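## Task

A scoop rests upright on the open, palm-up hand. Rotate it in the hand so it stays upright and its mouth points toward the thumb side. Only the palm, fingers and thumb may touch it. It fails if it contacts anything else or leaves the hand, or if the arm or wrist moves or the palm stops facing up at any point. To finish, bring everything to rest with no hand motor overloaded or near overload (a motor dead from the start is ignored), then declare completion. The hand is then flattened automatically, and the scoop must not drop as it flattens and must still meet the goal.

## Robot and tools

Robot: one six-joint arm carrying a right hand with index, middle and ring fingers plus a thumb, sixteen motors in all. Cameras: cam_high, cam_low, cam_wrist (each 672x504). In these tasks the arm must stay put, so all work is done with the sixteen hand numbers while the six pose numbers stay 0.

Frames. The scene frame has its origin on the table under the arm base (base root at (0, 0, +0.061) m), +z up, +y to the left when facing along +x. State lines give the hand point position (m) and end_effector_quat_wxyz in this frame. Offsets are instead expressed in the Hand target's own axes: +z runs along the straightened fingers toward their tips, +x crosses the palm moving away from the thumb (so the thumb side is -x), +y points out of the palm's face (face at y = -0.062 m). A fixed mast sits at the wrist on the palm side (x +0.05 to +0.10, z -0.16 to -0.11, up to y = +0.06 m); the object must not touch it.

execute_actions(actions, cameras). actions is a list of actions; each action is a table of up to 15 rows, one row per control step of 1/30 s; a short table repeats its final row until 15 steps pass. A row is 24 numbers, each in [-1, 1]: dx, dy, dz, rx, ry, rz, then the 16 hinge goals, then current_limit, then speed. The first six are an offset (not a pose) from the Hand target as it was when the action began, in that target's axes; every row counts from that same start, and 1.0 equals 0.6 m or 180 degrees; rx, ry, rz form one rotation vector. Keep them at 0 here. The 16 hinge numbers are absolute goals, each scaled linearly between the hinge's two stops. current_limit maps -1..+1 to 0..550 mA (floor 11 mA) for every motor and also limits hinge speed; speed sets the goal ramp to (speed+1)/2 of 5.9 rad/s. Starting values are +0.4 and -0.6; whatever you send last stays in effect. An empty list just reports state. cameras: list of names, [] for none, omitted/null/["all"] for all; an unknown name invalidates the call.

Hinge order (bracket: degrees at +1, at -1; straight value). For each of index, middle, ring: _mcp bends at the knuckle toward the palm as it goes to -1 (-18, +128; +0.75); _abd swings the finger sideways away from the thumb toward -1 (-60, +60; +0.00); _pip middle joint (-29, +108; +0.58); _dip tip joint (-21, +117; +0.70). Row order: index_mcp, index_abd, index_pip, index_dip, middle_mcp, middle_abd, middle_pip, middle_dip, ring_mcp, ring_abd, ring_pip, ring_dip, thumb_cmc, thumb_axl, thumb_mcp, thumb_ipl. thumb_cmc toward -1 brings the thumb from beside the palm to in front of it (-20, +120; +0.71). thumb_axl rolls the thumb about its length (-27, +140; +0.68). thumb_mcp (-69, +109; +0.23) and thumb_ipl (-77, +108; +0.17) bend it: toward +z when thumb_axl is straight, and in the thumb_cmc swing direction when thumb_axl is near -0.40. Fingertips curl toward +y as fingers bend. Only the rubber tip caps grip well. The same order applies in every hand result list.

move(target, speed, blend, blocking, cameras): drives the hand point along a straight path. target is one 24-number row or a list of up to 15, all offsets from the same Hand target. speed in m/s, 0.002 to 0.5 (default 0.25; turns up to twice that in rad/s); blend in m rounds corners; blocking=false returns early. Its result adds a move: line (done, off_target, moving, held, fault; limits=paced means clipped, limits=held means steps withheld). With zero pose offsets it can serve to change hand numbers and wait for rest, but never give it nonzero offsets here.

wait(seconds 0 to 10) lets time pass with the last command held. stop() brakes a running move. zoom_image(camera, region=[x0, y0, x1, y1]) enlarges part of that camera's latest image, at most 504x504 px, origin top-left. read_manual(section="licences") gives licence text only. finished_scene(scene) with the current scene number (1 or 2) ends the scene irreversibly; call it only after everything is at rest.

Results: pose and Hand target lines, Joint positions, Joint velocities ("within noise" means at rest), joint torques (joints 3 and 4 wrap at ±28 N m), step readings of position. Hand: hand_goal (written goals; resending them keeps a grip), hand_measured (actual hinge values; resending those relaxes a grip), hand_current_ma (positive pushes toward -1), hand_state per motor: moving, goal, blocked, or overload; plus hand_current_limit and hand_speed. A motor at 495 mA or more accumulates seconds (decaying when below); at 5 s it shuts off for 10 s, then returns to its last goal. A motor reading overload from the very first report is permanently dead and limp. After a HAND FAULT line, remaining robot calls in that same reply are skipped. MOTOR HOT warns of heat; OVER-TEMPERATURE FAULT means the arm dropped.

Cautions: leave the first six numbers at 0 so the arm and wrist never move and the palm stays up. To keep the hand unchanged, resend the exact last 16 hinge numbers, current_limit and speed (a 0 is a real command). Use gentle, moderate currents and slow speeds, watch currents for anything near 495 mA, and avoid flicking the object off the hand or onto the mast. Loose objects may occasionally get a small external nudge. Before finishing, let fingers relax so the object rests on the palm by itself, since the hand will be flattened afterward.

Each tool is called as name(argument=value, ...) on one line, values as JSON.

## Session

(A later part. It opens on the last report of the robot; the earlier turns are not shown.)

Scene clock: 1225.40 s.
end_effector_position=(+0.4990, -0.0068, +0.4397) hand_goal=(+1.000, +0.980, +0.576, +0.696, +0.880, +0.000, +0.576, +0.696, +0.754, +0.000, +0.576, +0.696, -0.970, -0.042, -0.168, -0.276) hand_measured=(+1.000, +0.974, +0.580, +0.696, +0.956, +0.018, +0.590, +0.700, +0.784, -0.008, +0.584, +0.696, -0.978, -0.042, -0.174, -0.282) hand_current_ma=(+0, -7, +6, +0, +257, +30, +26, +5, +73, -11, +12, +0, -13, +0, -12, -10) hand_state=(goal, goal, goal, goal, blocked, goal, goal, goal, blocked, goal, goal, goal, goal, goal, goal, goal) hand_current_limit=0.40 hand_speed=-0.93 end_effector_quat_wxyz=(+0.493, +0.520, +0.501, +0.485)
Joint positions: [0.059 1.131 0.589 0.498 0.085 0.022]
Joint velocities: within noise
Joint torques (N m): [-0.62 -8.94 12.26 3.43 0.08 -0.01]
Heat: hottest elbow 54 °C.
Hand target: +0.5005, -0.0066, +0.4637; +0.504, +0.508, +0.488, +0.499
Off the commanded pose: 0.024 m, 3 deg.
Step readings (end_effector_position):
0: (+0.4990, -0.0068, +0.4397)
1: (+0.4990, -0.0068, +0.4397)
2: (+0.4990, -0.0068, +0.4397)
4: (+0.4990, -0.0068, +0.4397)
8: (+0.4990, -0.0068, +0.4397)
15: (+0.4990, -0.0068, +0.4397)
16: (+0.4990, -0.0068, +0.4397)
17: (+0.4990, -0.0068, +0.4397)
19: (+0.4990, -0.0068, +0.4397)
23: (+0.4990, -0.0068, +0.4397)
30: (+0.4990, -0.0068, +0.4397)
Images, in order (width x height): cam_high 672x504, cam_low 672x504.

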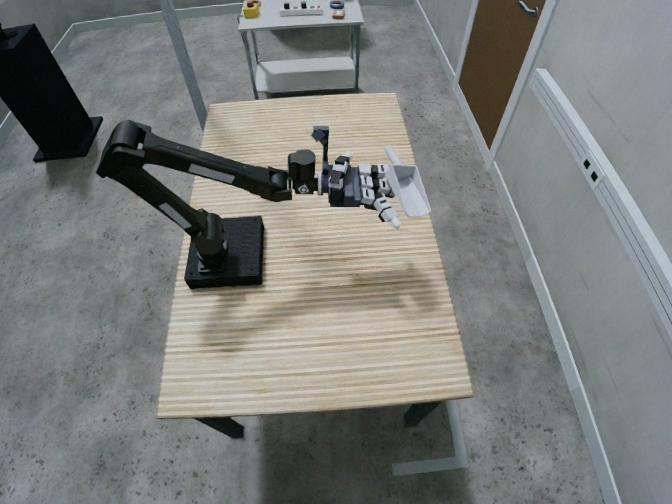

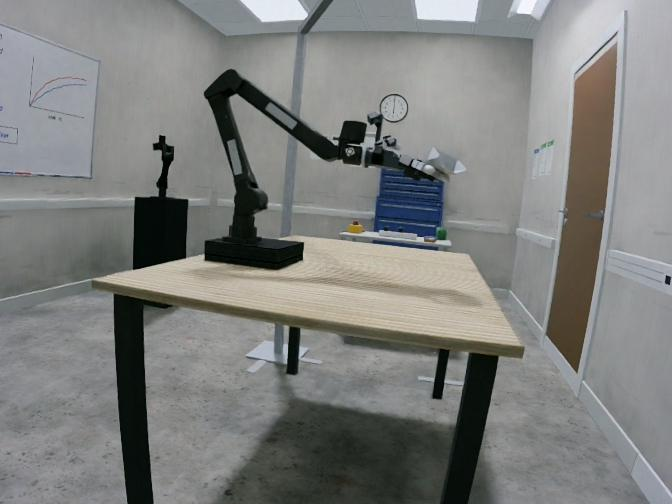

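execute_actions(actions=[[[0,0,0,0,0,0,1,0.98,0.576,0.696,0.8,0,0.576,0.696,0.754,0,0.576,0.696,-0.971,-0.042,-0.169,-0.276,0.4,-0.93]],[[0,0,0,0,0,0,1,0.98,0.576,0.696,0.8,0,0.576,0.696,0.754,0,0.576,0.696,-0.971,-0.042,-0.169,-0.276,0.4,-0.93]]], cameras=["cam_high", "cam_low"])

zoom_image(camera="cam_high", region=[350, 135, 450, 235])

zoom_image(camera="cam_low", region=[385, 125, 485, 205])

Scene clock: 1235.80 s.
end_effector_position=(+0.4990, -0.0068, +0.4397) hand_goal=(+1.000, +0.980, +0.576, +0.696, +0.800, +0.000, +0.576, +0.696, +0.754, +0.000, +0.576, +0.696, -0.970, -0.042, -0.168, -0.276) hand_measured=(+1.000, +0.974, +0.580, +0.696, +0.910, +0.018, +0.594, +0.702, +0.768, -0.010, +0.578, +0.696, -0.978, -0.042, -0.174, -0.282) hand_current_ma=(+0, -7, +6, +0, +379, +30, +35, +8, +29, -15, +2, +0, -13, +0, -12, -10) hand_state=(goal, goal, goal, goal, moving, goal, goal, goal, goal, goal, goal, goal, goal, goal, goal, goal) hand_current_limit=0.40 hand_speed=-0.93 end_effector_quat_wxyz=(+0.493, +0.520, +0.501, +0.485)
Joint positions: [0.059 1.131 0.589 0.498 0.085 0.022]
Joint velocities: within noise
Joint torques (N m): [-0.56 -9.05 12.3 3.41 0.08 -0.03]
Heat: hottest elbow 54 °C.
Hand target: +0.5005, -0.0066, +0.4637; +0.504, +0.508, +0.488, +0.499
Off the commanded pose: 0.024 m, 3 deg.
Step readings (end_effector_position):
0: (+0.4990, -0.0068, +0.4397)
1: (+0.4990, -0.0068, +0.4397)
2: (+0.4990, -0.0068, +0.4397)
4: (+0.4990, -0.0068, +0.4397)
8: (+0.4990, -0.0068, +0.4397)
15: (+0.4990, -0.0068, +0.4397)
16: (+0.4990, -0.0068, +0.4397)
17: (+0.4990, -0.0068, +0.4397)
19: (+0.4990, -0.0068, +0.4397)
23: (+0.4990, -0.0068, +0.4397)
30: (+0.4990, -0.0068, +0.4397)
Images, in order (width x height): cam_high 672x504, cam_low 672x504.

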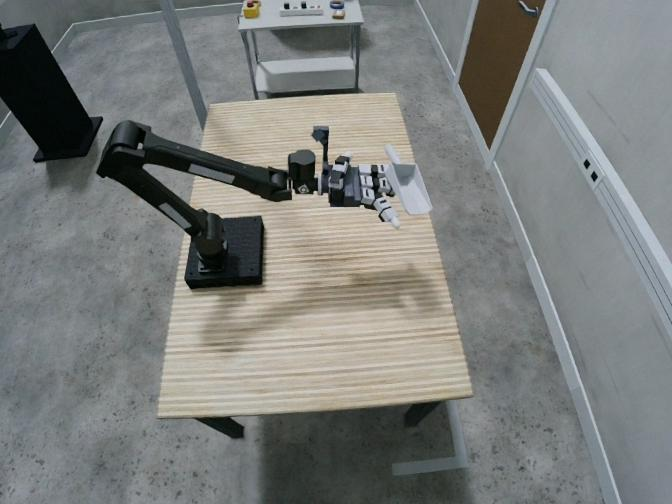

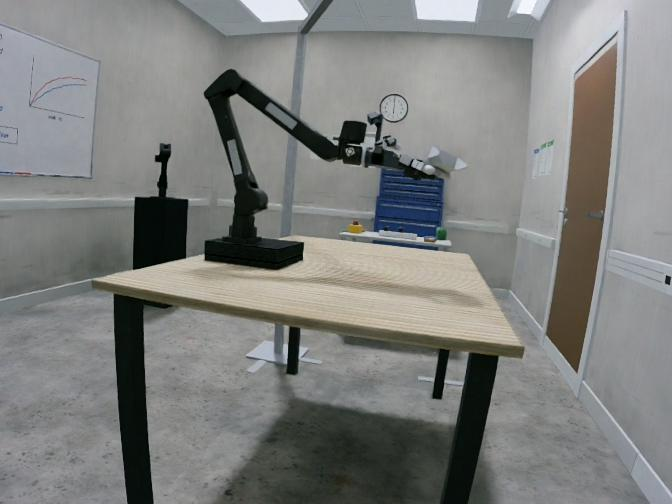

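Scaled by 5.040 from the camera's 672x504 image, which has a finer 960x720 frame.

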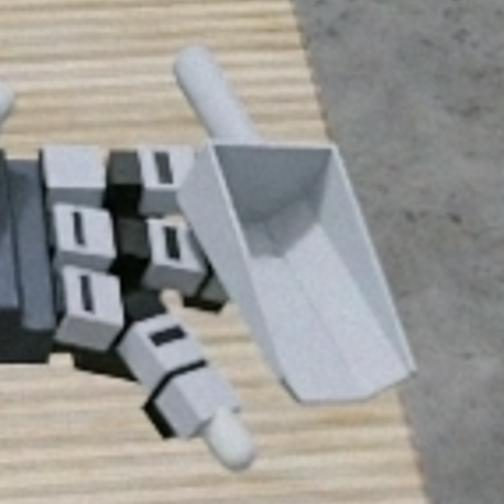

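Scaled by 5.040 from the camera's 672x504 image, which has a finer 960x720 frame.

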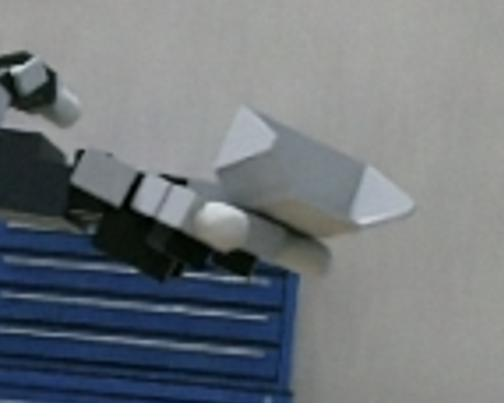

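execute_actions(actions=[[[0,0,0,0,0,0,1,0.98,0.576,0.696,0.78,0,0.576,0.696,0.754,0,0.576,0.696,-0.971,-0.042,-0.169,-0.276,0.7,-0.93]],[[0,0,0,0,0,0,1,0.98,0.576,0.696,0.72,0,0.576,0.696,0.754,0,0.576,0.696,-0.971,-0.042,-0.169,-0.276,0.7,-0.93]],[[0,0,0,0,0,0,1,0.98,0.576,0.696,0.72,0,0.576,0.696,0.754,0,0.576,0.696,-0.971,-0.042,-0.169,-0.276,0.7,-0.93]]], cameras=["cam_high", "cam_low"])

zoom_image(camera="cam_high", region=[350, 135, 450, 235])

zoom_image(camera="cam_low", region=[385, 125, 485, 205])

Scene clock: 1278.23 s.
end_effector_position=(+0.4990, -0.0068, +0.4397) hand_goal=(+1.000, +0.980, +0.576, +0.696, +0.720, +0.000, +0.576, +0.696, +0.754, +0.000, +0.576, +0.696, -0.970, -0.042, -0.168, -0.276) hand_measured=(+1.000, +0.974, +0.580, +0.696, +0.810, +0.016, +0.594, +0.702, +0.768, -0.010, +0.578, +0.696, -0.978, -0.042, -0.174, -0.282) hand_current_ma=(+0, -7, +6, +0, +323, +27, +35, +8, +29, -15, +2, +0, -13, +0, -12, -10) hand_state=(goal, goal, goal, goal, blocked, goal, goal, goal, goal, goal, goal, goal, goal, goal, goal, goal) hand_current_limit=0.70 hand_speed=-0.93 end_effector_quat_wxyz=(+0.493, +0.520, +0.501, +0.485)
Joint positions: [0.059 1.131 0.589 0.498 0.085 0.022]
Joint velocities: within noise
Joint torques (N m): [-0.62 -8.82 12.27 3.44 0.08 -0.01]
Heat: hottest elbow 55 °C.
Hand target: +0.5005, -0.0066, +0.4637; +0.504, +0.508, +0.488, +0.499
Off the commanded pose: 0.024 m, 3 deg.
Step readings (end_effector_position):
0: (+0.4990, -0.0068, +0.4397)
1: (+0.4990, -0.0068, +0.4397)
2: (+0.4990, -0.0068, +0.4397)
4: (+0.4990, -0.0068, +0.4397)
8: (+0.4990, -0.0068, +0.4397)
15: (+0.4990, -0.0068, +0.4397)
16: (+0.4990, -0.0068, +0.4397)
17: (+0.4990, -0.0068, +0.4397)
19: (+0.4990, -0.0068, +0.4397)
23: (+0.4990, -0.0068, +0.4397)
30: (+0.4990, -0.0068, +0.4397)
31: (+0.4990, -0.0068, +0.4397)
32: (+0.4990, -0.0068, +0.4397)
34: (+0.4990, -0.0068, +0.4397)
38: (+0.4990, -0.0068, +0.4397)
45: (+0.4990, -0.0068, +0.4397)
Images, in order (width x height): cam_high 672x504, cam_low 672x504.

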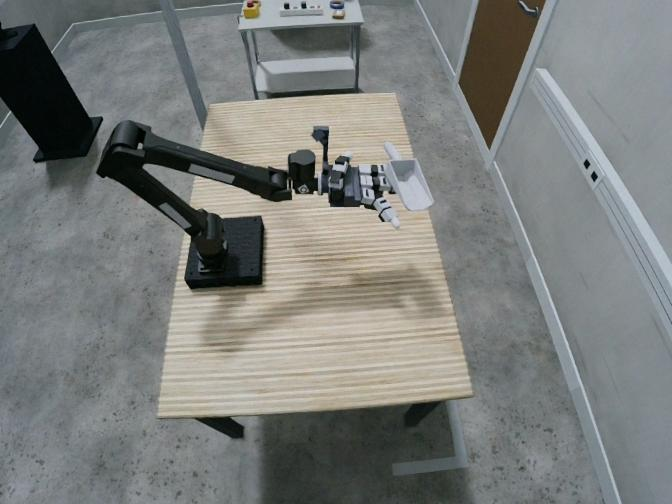

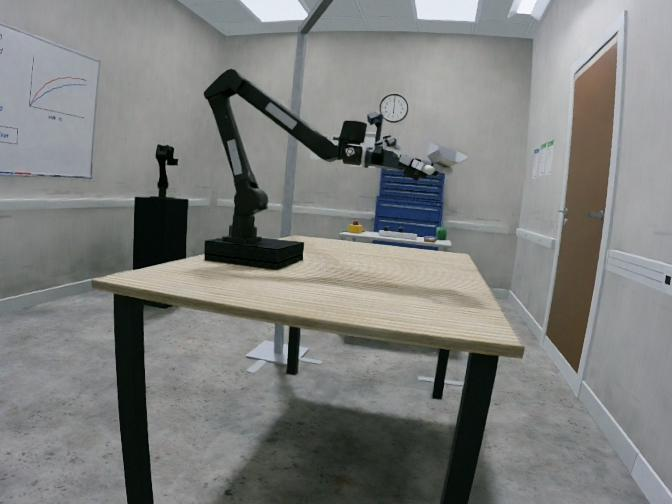

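Scaled by 5.040 from the camera's 672x504 image, which has a finer 960x720 frame.

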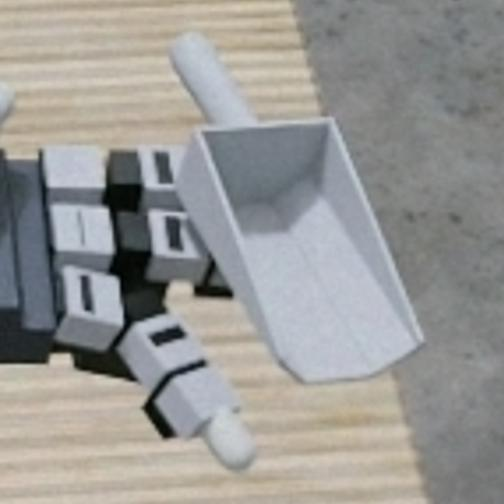

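Scaled by 5.040 from the camera's 672x504 image, which has a finer 960x720 frame.

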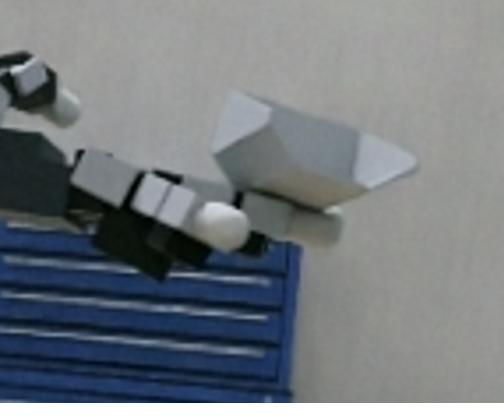

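execute_actions(actions=[[[0,0,0,0,0,0,1,0,0.576,0.696,0.72,0,0.576,0.696,0.754,0,0.576,0.696,-0.971,-0.042,-0.169,-0.276,0.7,-0.7]],[[0,0,0,0,0,0,1,0,0.576,0.696,0.72,0,0.576,0.696,0.754,0,0.576,0.696,-0.971,-0.042,-0.169,-0.276,0.7,-0.7]],[[0,0,0,0,0,0,1,0,0.576,0.696,0.72,0,0.576,0.696,0.754,0,0.576,0.696,-0.971,-0.042,-0.169,-0.276,0.7,-0.7]]], cameras=["cam_high", "cam_low"])

zoom_image(camera="cam_high", region=[350, 135, 450, 235])

zoom_image(camera="cam_low", region=[385, 125, 485, 205])

Scene clock: 1293.50 s.
end_effector_position=(+0.4990, -0.0068, +0.4397) hand_goal=(+1.000, +0.000, +0.576, +0.696, +0.720, +0.000, +0.576, +0.696, +0.754, +0.000, +0.576, +0.696, -0.970, -0.042, -0.168, -0.276) hand_measured=(+1.000, +0.004, +0.580, +0.696, +0.810, +0.016, +0.594, +0.702, +0.768, -0.010, +0.578, +0.696, -0.978, -0.042, -0.174, -0.282) hand_current_ma=(+0, +3, +6, +0, +323, +27, +35, +8, +29, -15, +2, +0, -13, +0, -12, -10) hand_state=(goal, goal, goal, goal, blocked, goal, goal, goal, goal, goal, goal, goal, goal, goal, goal, goal) hand_current_limit=0.70 hand_speed=-0.70 end_effector_quat_wxyz=(+0.493, +0.520, +0.501, +0.485)
Joint positions: [0.059 1.131 0.589 0.498 0.085 0.022]
Joint velocities: within noise
Joint torques (N m): [-0.56 -9.11 12.25 3.44 0.08 0.01]
Heat: hottest elbow 55 °C.
Hand target: +0.5005, -0.0066, +0.4637; +0.504, +0.508, +0.488, +0.499
Off the commanded pose: 0.024 m, 3 deg.
Step readings (end_effector_position):
0: (+0.4990, -0.0068, +0.4397)
1: (+0.4990, -0.0068, +0.4397)
2: (+0.4990, -0.0068, +0.4397)
4: (+0.4990, -0.0068, +0.4397)
8: (+0.4990, -0.0068, +0.4397)
15: (+0.4990, -0.0068, +0.4397)
16: (+0.4990, -0.0068, +0.4397)
17: (+0.4990, -0.0068, +0.4397)
19: (+0.4990, -0.0068, +0.4397)
23: (+0.4990, -0.0068, +0.4397)
30: (+0.4990, -0.0068, +0.4397)
31: (+0.4990, -0.0068, +0.4397)
32: (+0.4990, -0.0068, +0.4397)
34: (+0.4990, -0.0068, +0.4397)
38: (+0.4990, -0.0068, +0.4397)
45: (+0.4990, -0.0068, +0.4397)
Images, in order (width x height): cam_high 672x504, cam_low 672x504.

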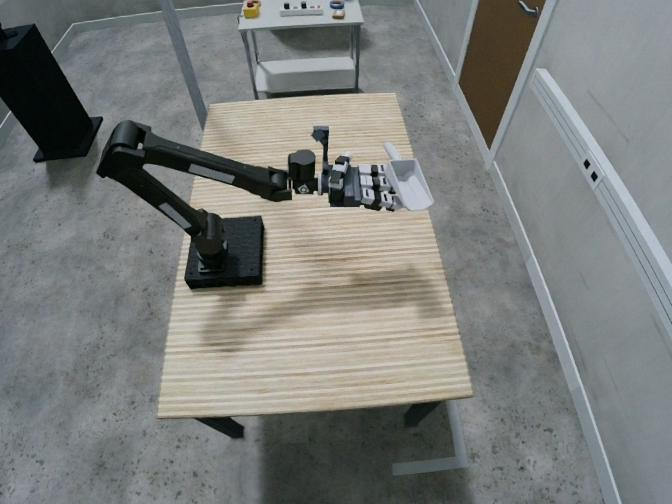

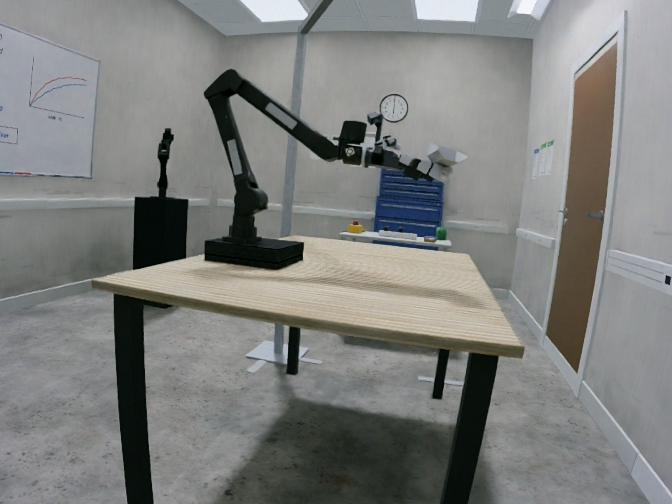

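Scaled by 5.040 from the camera's 672x504 image, which has a finer 960x720 frame.

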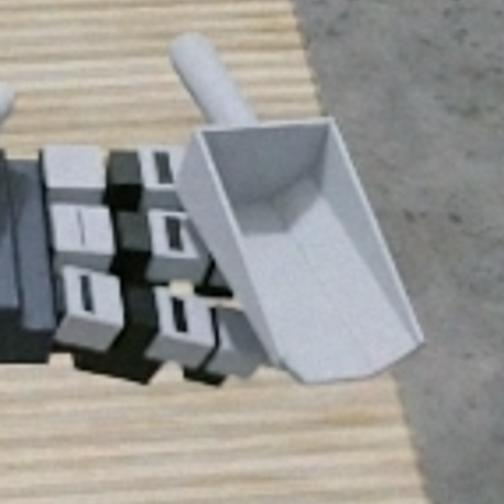

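Scaled by 5.040 from the camera's 672x504 image, which has a finer 960x720 frame.

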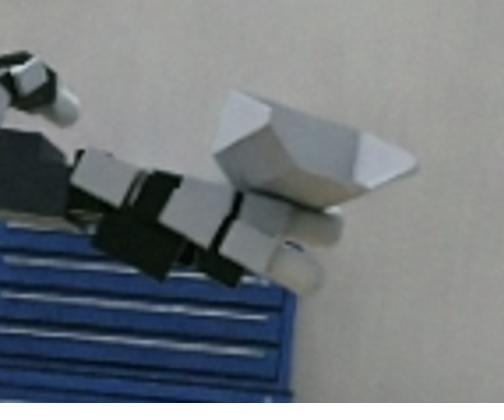

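execute_actions(actions=[[[0,0,0,0,0,0,0.72,0,0.576,0.696,0.72,0,0.576,0.696,0.754,0,0.576,0.696,-0.971,-0.042,-0.169,-0.276,0.7,-0.9]],[[0,0,0,0,0,0,0.72,0,0.576,0.696,0.72,0,0.576,0.696,0.754,0,0.576,0.696,-0.971,-0.042,-0.169,-0.276,0.7,-0.9]],[[0,0,0,0,0,0,0.72,0,0.576,0.696,0.72,0,0.576,0.696,0.754,0,0.576,0.696,-0.971,-0.042,-0.169,-0.276,0.7,-0.9]]], cameras=["cam_high", "cam_low"])

zoom_image(camera="cam_high", region=[350, 135, 450, 235])

zoom_image(camera="cam_low", region=[385, 125, 485, 205])

Scene clock: 1313.23 s.
end_effector_position=(+0.4990, -0.0068, +0.4397) hand_goal=(+0.720, +0.000, +0.576, +0.696, +0.720, +0.000, +0.576, +0.696, +0.754, +0.000, +0.576, +0.696, -0.970, -0.042, -0.168, -0.276) hand_measured=(+0.748, +0.004, +0.580, +0.696, +0.800, +0.016, +0.594, +0.702, +0.768, -0.010, +0.578, +0.696, -0.978, -0.042, -0.174, -0.282) hand_current_ma=(+70, +3, +6, +0, +271, +27, +35, +8, +29, -15, +2, +0, -13, +0, -12, -10) hand_state=(blocked, goal, goal, goal, blocked, goal, goal, goal, goal, goal, goal, goal, goal, goal, goal, goal) hand_current_limit=0.70 hand_speed=-0.90 end_effector_quat_wxyz=(+0.493, +0.520, +0.501, +0.485)
Joint positions: [0.059 1.131 0.589 0.498 0.085 0.022]
Joint velocities: within noise
Joint torques (N m): [-0.26 -9.05 12.29 3.47 0.08 0]
Heat: hottest elbow 55 °C.
Hand target: +0.5005, -0.0066, +0.4637; +0.504, +0.508, +0.488, +0.499
Off the commanded pose: 0.024 m, 3 deg.
Step readings (end_effector_position):
0: (+0.4990, -0.0068, +0.4397)
1: (+0.4990, -0.0068, +0.4397)
2: (+0.4990, -0.0068, +0.4397)
4: (+0.4990, -0.0068, +0.4397)
8: (+0.4990, -0.0068, +0.4397)
15: (+0.4990, -0.0068, +0.4397)
16: (+0.4990, -0.0068, +0.4397)
17: (+0.4990, -0.0068, +0.4397)
19: (+0.4990, -0.0068, +0.4397)
23: (+0.4990, -0.0068, +0.4397)
30: (+0.4990, -0.0068, +0.4397)
31: (+0.4990, -0.0068, +0.4397)
32: (+0.4990, -0.0068, +0.4397)
34: (+0.4990, -0.0068, +0.4397)
38: (+0.4990, -0.0068, +0.4397)
45: (+0.4990, -0.0068, +0.4397)
Images, in order (width x height): cam_high 672x504, cam_low 672x504.

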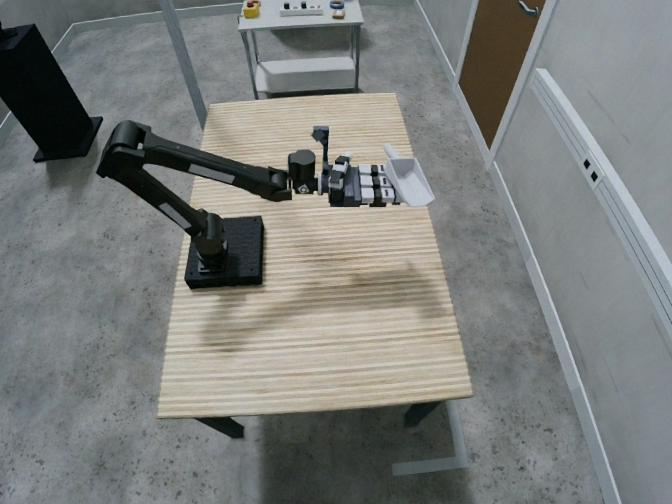

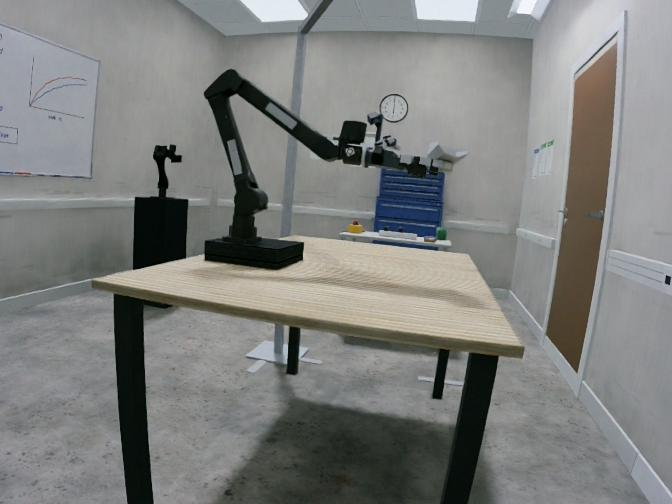

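Scaled by 5.040 from the camera's 672x504 image, which has a finer 960x720 frame.

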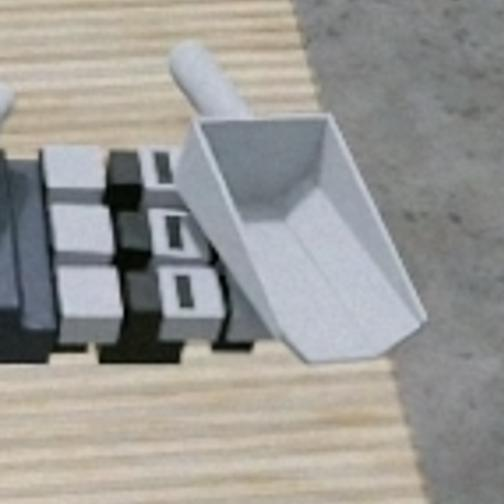

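Scaled by 5.040 from the camera's 672x504 image, which has a finer 960x720 frame.

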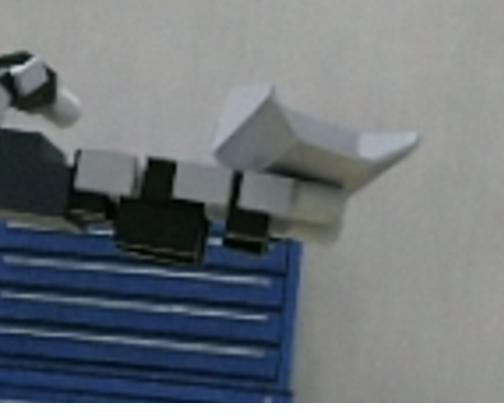

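execute_actions(actions=[[[0,0,0,0,0,0,0.70,0,0.576,0.696,0.72,0,0.576,0.696,0.68,0,0.576,0.696,-0.971,-0.042,-0.169,-0.276,0.7,-0.9]],[[0,0,0,0,0,0,0.70,0,0.576,0.696,0.84,0,0.576,0.696,0.68,0,0.576,0.696,-0.971,-0.042,-0.169,-0.276,0.7,-0.9]],[[0,0,0,0,0,0,0.70,0,0.576,0.696,0.84,0,0.576,0.696,0.68,0,0.576,0.696,-0.971,-0.042,-0.169,-0.276,0.7,-0.9]]], cameras=["cam_high", "cam_low"])

zoom_image(camera="cam_high", region=[350, 135, 450, 235])

zoom_image(camera="cam_low", region=[385, 125, 485, 205])

Scene clock: 1350.37 s.
end_effector_position=(+0.4990, -0.0068, +0.4397) hand_goal=(+0.700, +0.000, +0.576, +0.696, +0.840, +0.000, +0.576, +0.696, +0.680, +0.000, +0.576, +0.696, -0.970, -0.042, -0.168, -0.276) hand_measured=(+0.728, +0.004, +0.584, +0.696, +0.850, +0.004, +0.584, +0.700, +0.722, -0.010, +0.584, +0.696, -0.978, -0.042, -0.174, -0.282) hand_current_ma=(+71, +3, +12, +0, +17, +3, +13, +4, +118, -15, +11, +0, -13, +0, -12, -10) hand_state=(blocked, goal, goal, goal, goal, goal, goal, goal, blocked, goal, goal, goal, goal, goal, goal, goal) hand_current_limit=0.70 hand_speed=-0.90 end_effector_quat_wxyz=(+0.493, +0.520, +0.501, +0.485)
Joint positions: [0.059 1.131 0.589 0.498 0.085 0.022]
Joint velocities: within noise
Joint torques (N m): [-0.67 -9.17 12.33 3.43 0.09 0]
Heat: hottest elbow 55 °C.
Hand target: +0.5005, -0.0066, +0.4637; +0.504, +0.508, +0.488, +0.499
Off the commanded pose: 0.024 m, 3 deg.
Step readings (end_effector_position):
0: (+0.4990, -0.0068, +0.4397)
1: (+0.4990, -0.0068, +0.4397)
2: (+0.4990, -0.0068, +0.4397)
4: (+0.4990, -0.0068, +0.4397)
8: (+0.4990, -0.0068, +0.4397)
15: (+0.4990, -0.0068, +0.4397)
16: (+0.4990, -0.0068, +0.4397)
17: (+0.4990, -0.0068, +0.4397)
19: (+0.4990, -0.0068, +0.4397)
23: (+0.4990, -0.0068, +0.4397)
30: (+0.4990, -0.0068, +0.4397)
31: (+0.4990, -0.0068, +0.4397)
32: (+0.4990, -0.0068, +0.4397)
34: (+0.4990, -0.0068, +0.4397)
38: (+0.4990, -0.0068, +0.4397)
45: (+0.4990, -0.0068, +0.4397)
Images, in order (width x height): cam_high 672x504, cam_low 672x504.

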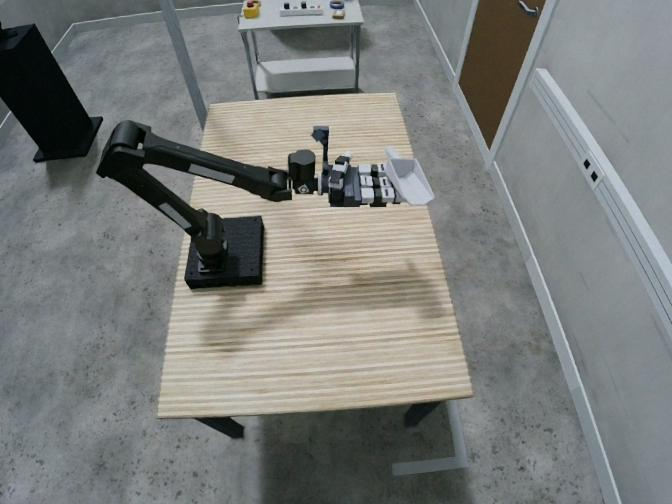

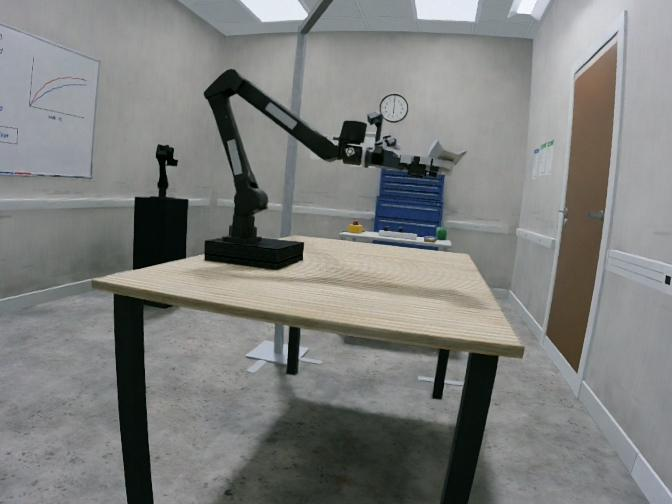

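Scaled by 5.040 from the camera's 672x504 image, which has a finer 960x720 frame.

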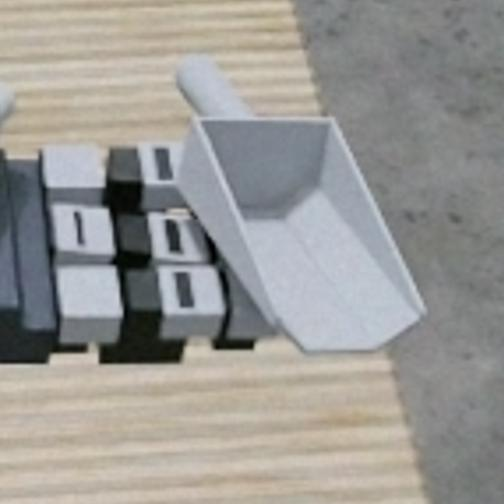

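Scaled by 5.040 from the camera's 672x504 image, which has a finer 960x720 frame.

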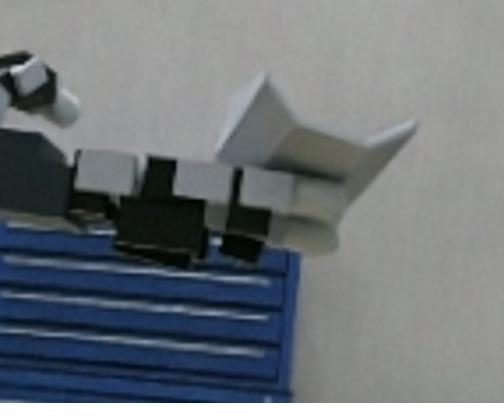

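execute_actions(actions=[[[0,0,0,0,0,0,0.69,0.3,0.576,0.696,0.84,0,0.576,0.696,0.68,0,0.576,0.696,-0.971,-0.042,-0.169,-0.276,0.7,-0.88]],[[0,0,0,0,0,0,0.69,0.3,0.576,0.696,0.84,0,0.576,0.696,0.68,0,0.576,0.696,-0.971,-0.042,-0.169,-0.276,0.7,-0.88]]], cameras=["cam_high", "cam_low"])

zoom_image(camera="cam_high", region=[350, 135, 450, 235])

zoom_image(camera="cam_low", region=[385, 125, 485, 205])

Scene clock: 1362.67 s.
end_effector_position=(+0.4990, -0.0068, +0.4397) hand_goal=(+0.690, +0.300, +0.576, +0.696, +0.840, +0.000, +0.576, +0.696, +0.680, +0.000, +0.576, +0.696, -0.970, -0.042, -0.168, -0.276) hand_measured=(+0.728, +0.292, +0.584, +0.698, +0.852, +0.004, +0.584, +0.700, +0.722, +0.000, +0.584, +0.696, -0.978, -0.042, -0.174, -0.282) hand_current_ma=(+106, -11, +13, +1, +23, +3, +13, +4, +118, +0, +13, +0, -13, +0, -12, -10) hand_state=(blocked, moving, goal, goal, goal, goal, goal, goal, blocked, goal, goal, goal, goal, goal, goal, goal) hand_current_limit=0.70 hand_speed=-0.88 end_effector_quat_wxyz=(+0.493, +0.520, +0.501, +0.485)
Joint positions: [0.059 1.131 0.589 0.498 0.085 0.022]
Joint velocities: within noise
Joint torques (N m): [-0.73 -9.05 12.3 3.48 0.08 -0.01]
Heat: hottest elbow 55 °C.
Hand target: +0.5005, -0.0066, +0.4637; +0.504, +0.508, +0.488, +0.499
Off the commanded pose: 0.024 m, 3 deg.
Step readings (end_effector_position):
0: (+0.4990, -0.0068, +0.4397)
1: (+0.4990, -0.0068, +0.4397)
2: (+0.4990, -0.0068, +0.4397)
4: (+0.4990, -0.0068, +0.4397)
8: (+0.4990, -0.0068, +0.4397)
15: (+0.4990, -0.0068, +0.4397)
16: (+0.4990, -0.0068, +0.4397)
17: (+0.4990, -0.0068, +0.4397)
19: (+0.4990, -0.0068, +0.4397)
23: (+0.4990, -0.0068, +0.4397)
30: (+0.4990, -0.0068, +0.4397)
Images, in order (width x height): cam_high 672x504, cam_low 672x504.

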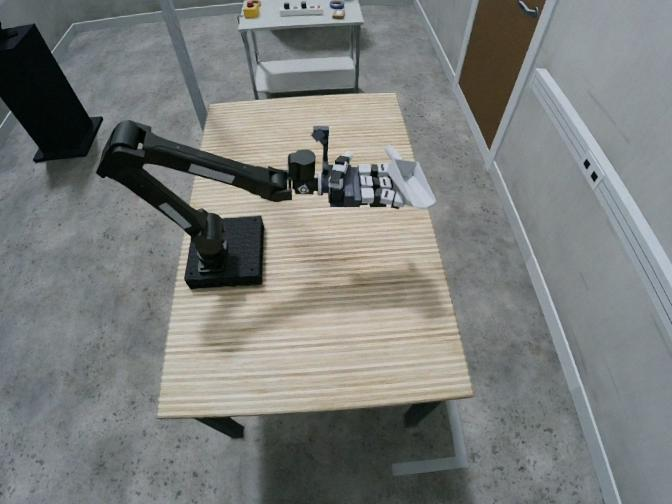

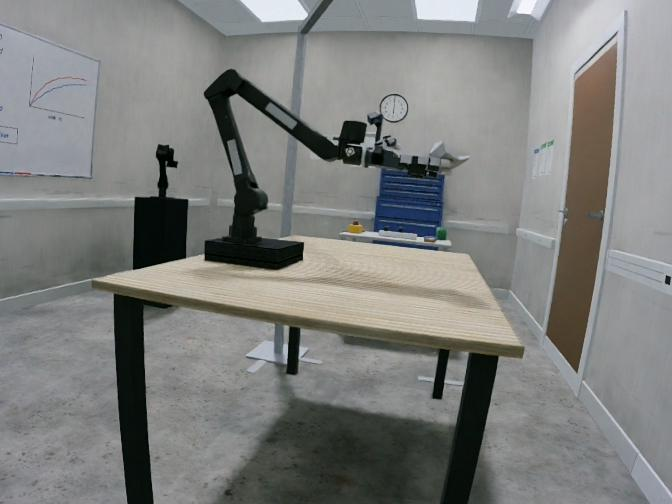

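Scaled by 5.040 from the camera's 672x504 image, which has a finer 960x720 frame.

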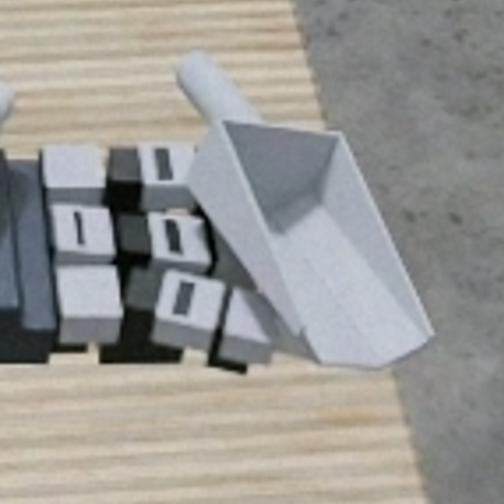

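Scaled by 5.040 from the camera's 672x504 image, which has a finer 960x720 frame.

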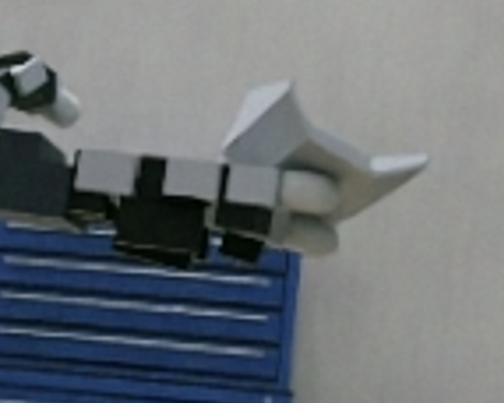

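execute_actions(actions=[[[0,0,0,0,0,0,0.69,0.28,0.576,0.696,0.70,0,0.576,0.696,0.68,0,0.576,0.696,-0.971,-0.042,-0.169,-0.276,0.7,-0.92]],[[0,0,0,0,0,0,0.69,0.28,0.576,0.696,0.70,0,0.576,0.696,0.68,0,0.576,0.696,-0.971,-0.042,-0.169,-0.276,0.7,-0.92]]], cameras=["cam_high", "cam_low"])

zoom_image(camera="cam_high", region=[350, 135, 450, 235])

zoom_image(camera="cam_low", region=[385, 125, 485, 205])

Scene clock: 1392.10 s.
end_effector_position=(+0.4990, -0.0068, +0.4397) hand_goal=(+0.690, +0.280, +0.576, +0.696, +0.700, +0.000, +0.576, +0.696, +0.680, +0.000, +0.576, +0.696, -0.970, -0.042, -0.168, -0.276) hand_measured=(+0.716, +0.284, +0.584, +0.698, +0.780, +0.002, +0.590, +0.700, +0.708, +0.000, +0.584, +0.696, -0.978, -0.042, -0.174, -0.282) hand_current_ma=(+63, +3, +13, +1, +271, +3, +28, +4, +71, +0, +13, +0, -13, +0, -12, -10) hand_state=(blocked, goal, goal, goal, blocked, goal, goal, goal, blocked, goal, goal, goal, goal, goal, goal, goal) hand_current_limit=0.70 hand_speed=-0.92 end_effector_quat_wxyz=(+0.493, +0.520, +0.501, +0.485)
Joint positions: [0.059 1.131 0.589 0.498 0.085 0.022]
Joint velocities: within noise
Joint torques (N m): [-0.56 -9.11 12.29 3.44 0.09 -0.01]
Heat: hottest elbow 55 °C.
Hand target: +0.5005, -0.0066, +0.4637; +0.504, +0.508, +0.488, +0.499
Off the commanded pose: 0.024 m, 3 deg.
Step readings (end_effector_position):
0: (+0.4990, -0.0068, +0.4397)
1: (+0.4990, -0.0068, +0.4397)
2: (+0.4990, -0.0068, +0.4397)
4: (+0.4990, -0.0068, +0.4397)
8: (+0.4990, -0.0068, +0.4397)
15: (+0.4990, -0.0068, +0.4397)
16: (+0.4990, -0.0068, +0.4397)
17: (+0.4990, -0.0068, +0.4397)
19: (+0.4990, -0.0068, +0.4397)
23: (+0.4990, -0.0068, +0.4397)
30: (+0.4990, -0.0068, +0.4397)
Images, in order (width x height): cam_high 672x504, cam_low 672x504.

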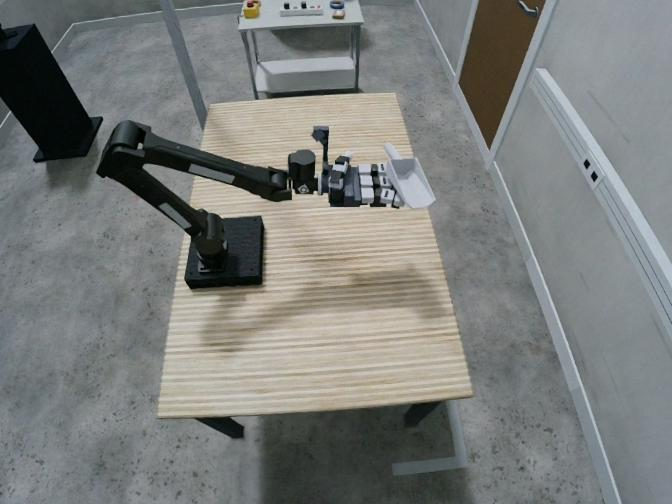

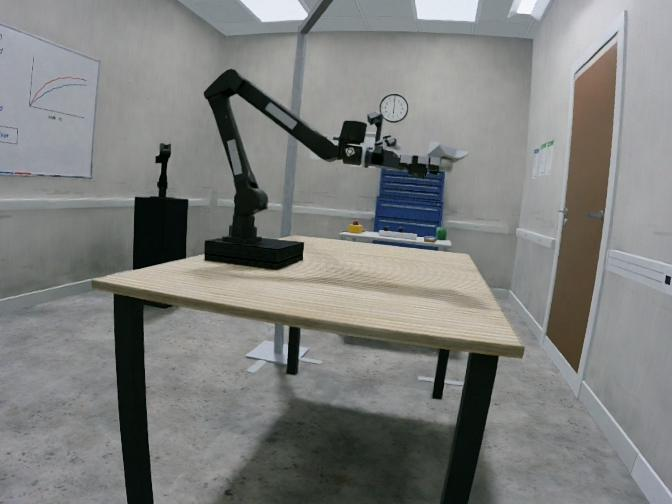

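Scaled by 5.040 from the camera's 672x504 image, which has a finer 960x720 frame.

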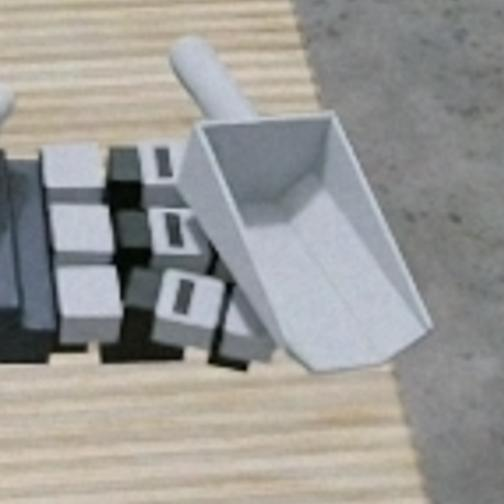

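Scaled by 5.040 from the camera's 672x504 image, which has a finer 960x720 frame.

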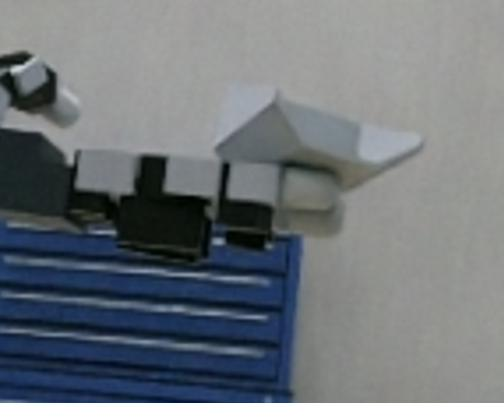

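execute_actions(actions=[[[0,0,0,0,0,0,0.69,0.6,0.576,0.696,0.70,0,0.576,0.696,0.68,0,0.576,0.696,-0.971,-0.042,-0.169,-0.276,0.7,-0.88]],[[0,0,0,0,0,0,0.69,0.6,0.576,0.696,0.70,0,0.576,0.696,0.68,0,0.576,0.696,-0.971,-0.042,-0.169,-0.276,0.7,-0.88]]], cameras=["cam_high", "cam_low"])

zoom_image(camera="cam_high", region=[350, 135, 450, 235])

zoom_image(camera="cam_low", region=[385, 125, 485, 205])

Scene clock: 1426.47 s.
end_effector_position=(+0.4990, -0.0068, +0.4397) hand_goal=(+0.690, +0.600, +0.576, +0.696, +0.700, +0.000, +0.576, +0.696, +0.680, +0.000, +0.576, +0.696, -0.970, -0.042, -0.168, -0.276) hand_measured=(+0.716, +0.596, +0.584, +0.698, +0.780, +0.002, +0.590, +0.700, +0.708, +0.000, +0.584, +0.696, -0.978, -0.042, -0.174, -0.282) hand_current_ma=(+63, -4, +13, +1, +271, +3, +28, +4, +71, +0, +13, +0, -13, +0, -12, -10) hand_state=(blocked, goal, goal, goal, blocked, goal, goal, goal, blocked, goal, goal, goal, goal, goal, goal, goal) hand_current_limit=0.70 hand_speed=-0.88 end_effector_quat_wxyz=(+0.493, +0.520, +0.501, +0.485)
Joint positions: [0.059 1.131 0.589 0.498 0.085 0.022]
Joint velocities: within noise
Joint torques (N m): [-0.5 -9.17 12.3 3.47 0.09 -0.01]
Heat: hottest elbow 55 °C.
Hand target: +0.5005, -0.0066, +0.4637; +0.504, +0.508, +0.488, +0.499
Off the commanded pose: 0.024 m, 3 deg.
Step readings (end_effector_position):
0: (+0.4990, -0.0068, +0.4397)
1: (+0.4990, -0.0068, +0.4397)
2: (+0.4990, -0.0068, +0.4397)
4: (+0.4990, -0.0068, +0.4397)
8: (+0.4990, -0.0068, +0.4397)
15: (+0.4990, -0.0068, +0.4397)
16: (+0.4990, -0.0068, +0.4397)
17: (+0.4990, -0.0068, +0.4397)
19: (+0.4990, -0.0068, +0.4397)
23: (+0.4990, -0.0068, +0.4397)
30: (+0.4990, -0.0068, +0.4397)
Images, in order (width x height): cam_high 672x504, cam_low 672x504.

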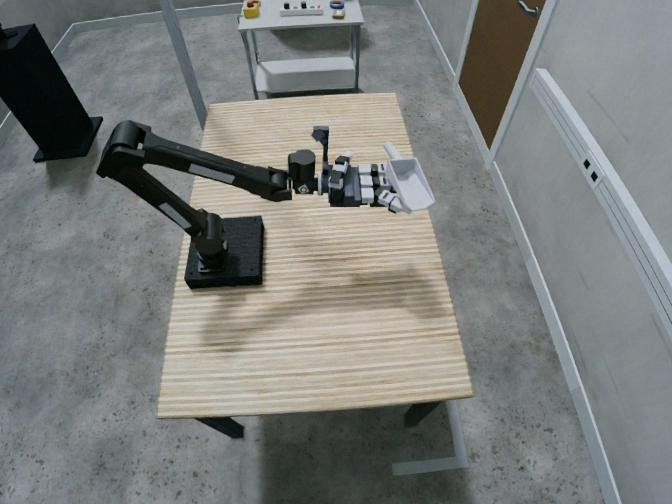

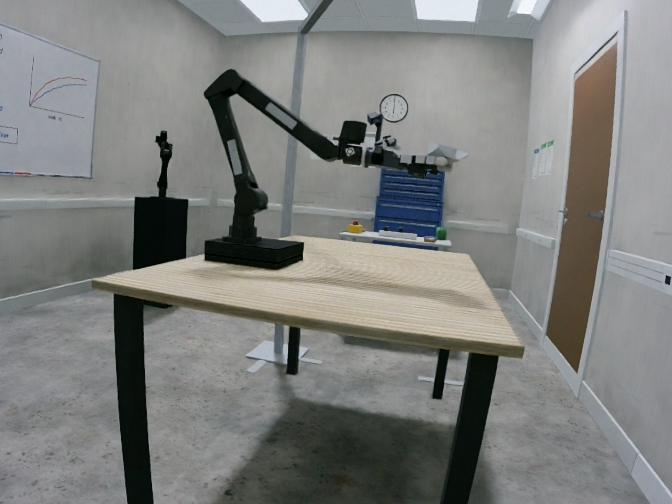

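Scaled by 5.040 from the camera's 672x504 image, which has a finer 960x720 frame.

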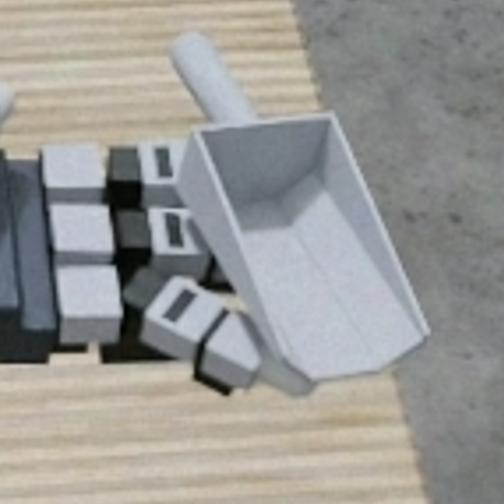

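Scaled by 5.040 from the camera's 672x504 image, which has a finer 960x720 frame.

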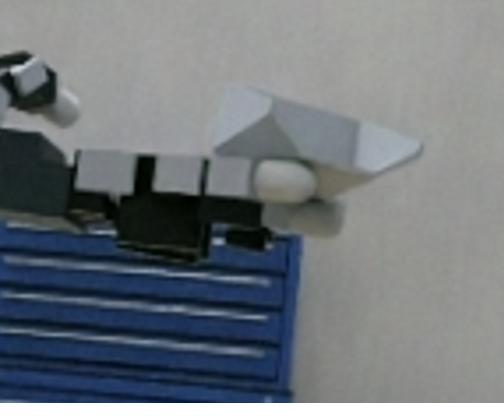

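execute_actions(actions=[[[0,0,0,0,0,0,1,0.6,0.576,0.696,0.70,0,0.576,0.696,0.70,0,0.576,0.696,-0.971,-0.042,-0.169,-0.276,0.7,-0.78]],[[0,0,0,0,0,0,1,0,0.576,0.696,0.70,0,0.576,0.696,0.70,0,0.576,0.696,-0.971,-0.042,-0.169,-0.276,0.7,-0.65]],[[0,0,0,0,0,0,1,0,0.576,0.696,0.70,0,0.576,0.696,0.70,0,0.576,0.696,-0.971,-0.042,-0.169,-0.276,0.7,-0.65]]], cameras=["cam_high", "cam_low"])

zoom_image(camera="cam_high", region=[350, 135, 450, 235])

zoom_image(camera="cam_low", region=[385, 125, 485, 205])

Scene clock: 1501.70 s.
end_effector_position=(+0.4990, -0.0068, +0.4397) hand_goal=(+1.000, +0.000, +0.576, +0.696, +0.700, +0.000, +0.576, +0.696, +0.700, +0.000, +0.576, +0.696, -0.970, -0.042, -0.168, -0.276) hand_measured=(+1.000, +0.004, +0.584, +0.698, +0.780, +0.002, +0.590, +0.700, +0.712, +0.000, +0.584, +0.696, -0.978, -0.042, -0.174, -0.282) hand_current_ma=(+0, +3, +13, +1, +271, +3, +28, +4, +21, +0, +13, +0, -13, +0, -12, -10) hand_state=(goal, goal, goal, goal, blocked, goal, goal, goal, goal, goal, goal, goal, goal, goal, goal, goal) hand_current_limit=0.70 hand_speed=-0.65 end_effector_quat_wxyz=(+0.493, +0.520, +0.501, +0.485)
Joint positions: [0.059 1.131 0.589 0.498 0.085 0.022]
Joint velocities: within noise
Joint torques (N m): [-0.62 -9.17 12.23 3.48 0.09 0.01]
Heat: hottest elbow 56 °C.
Hand target: +0.5005, -0.0066, +0.4637; +0.504, +0.508, +0.488, +0.499
Off the commanded pose: 0.024 m, 3 deg.
Step readings (end_effector_position):
0: (+0.4990, -0.0068, +0.4397)
1: (+0.4990, -0.0068, +0.4397)
2: (+0.4990, -0.0068, +0.4397)
4: (+0.4990, -0.0068, +0.4397)
8: (+0.4990, -0.0068, +0.4397)
15: (+0.4990, -0.0068, +0.4397)
16: (+0.4990, -0.0068, +0.4397)
17: (+0.4990, -0.0068, +0.4397)
19: (+0.4990, -0.0068, +0.4397)
23: (+0.4990, -0.0068, +0.4397)
30: (+0.4990, -0.0068, +0.4397)
31: (+0.4990, -0.0068, +0.4397)
32: (+0.4990, -0.0068, +0.4397)
34: (+0.4990, -0.0068, +0.4397)
38: (+0.4990, -0.0068, +0.4397)
45: (+0.4990, -0.0068, +0.4397)
Images, in order (width x height): cam_high 672x504, cam_low 672x504.

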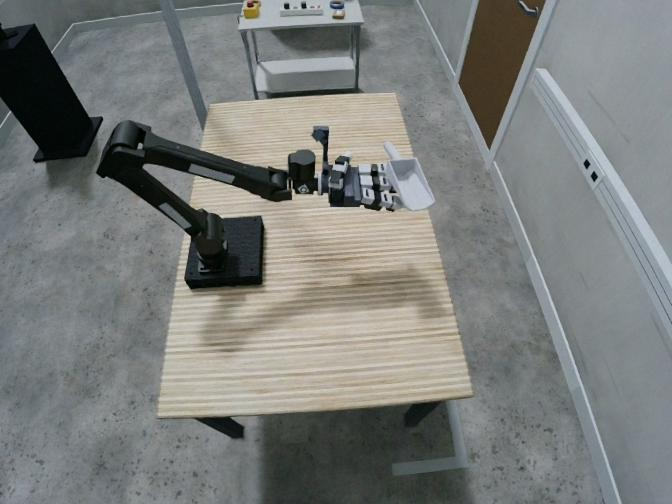

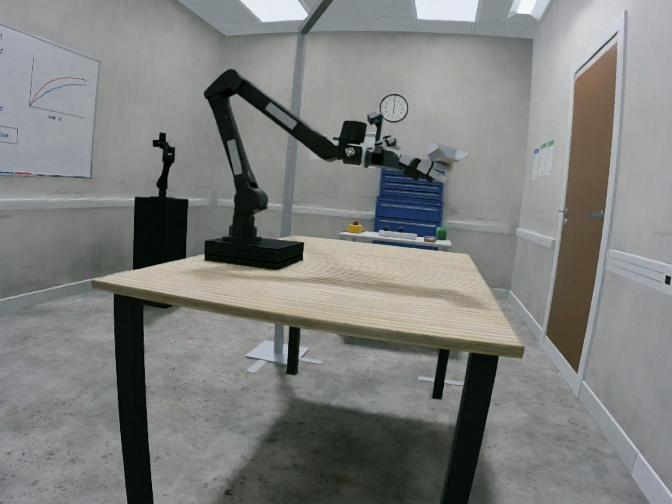

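Scaled by 5.040 from the camera's 672x504 image, which has a finer 960x720 frame.

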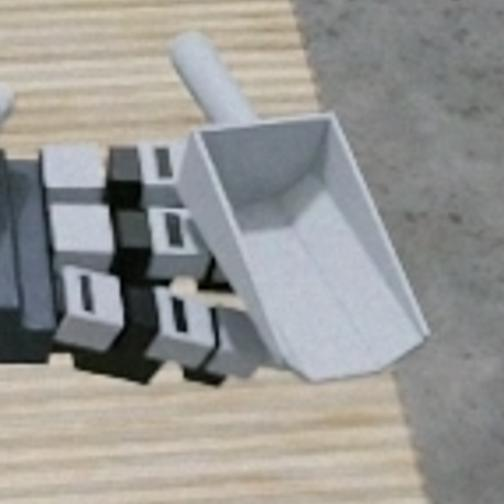

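Scaled by 5.040 from the camera's 672x504 image, which has a finer 960x720 frame.

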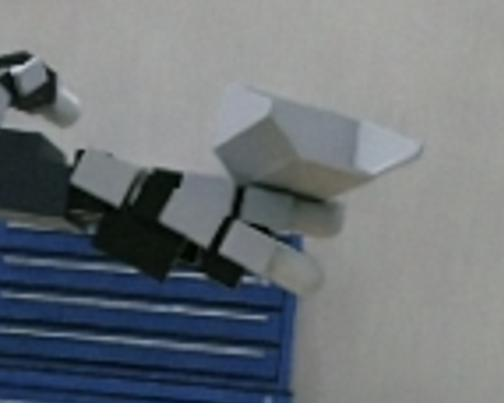

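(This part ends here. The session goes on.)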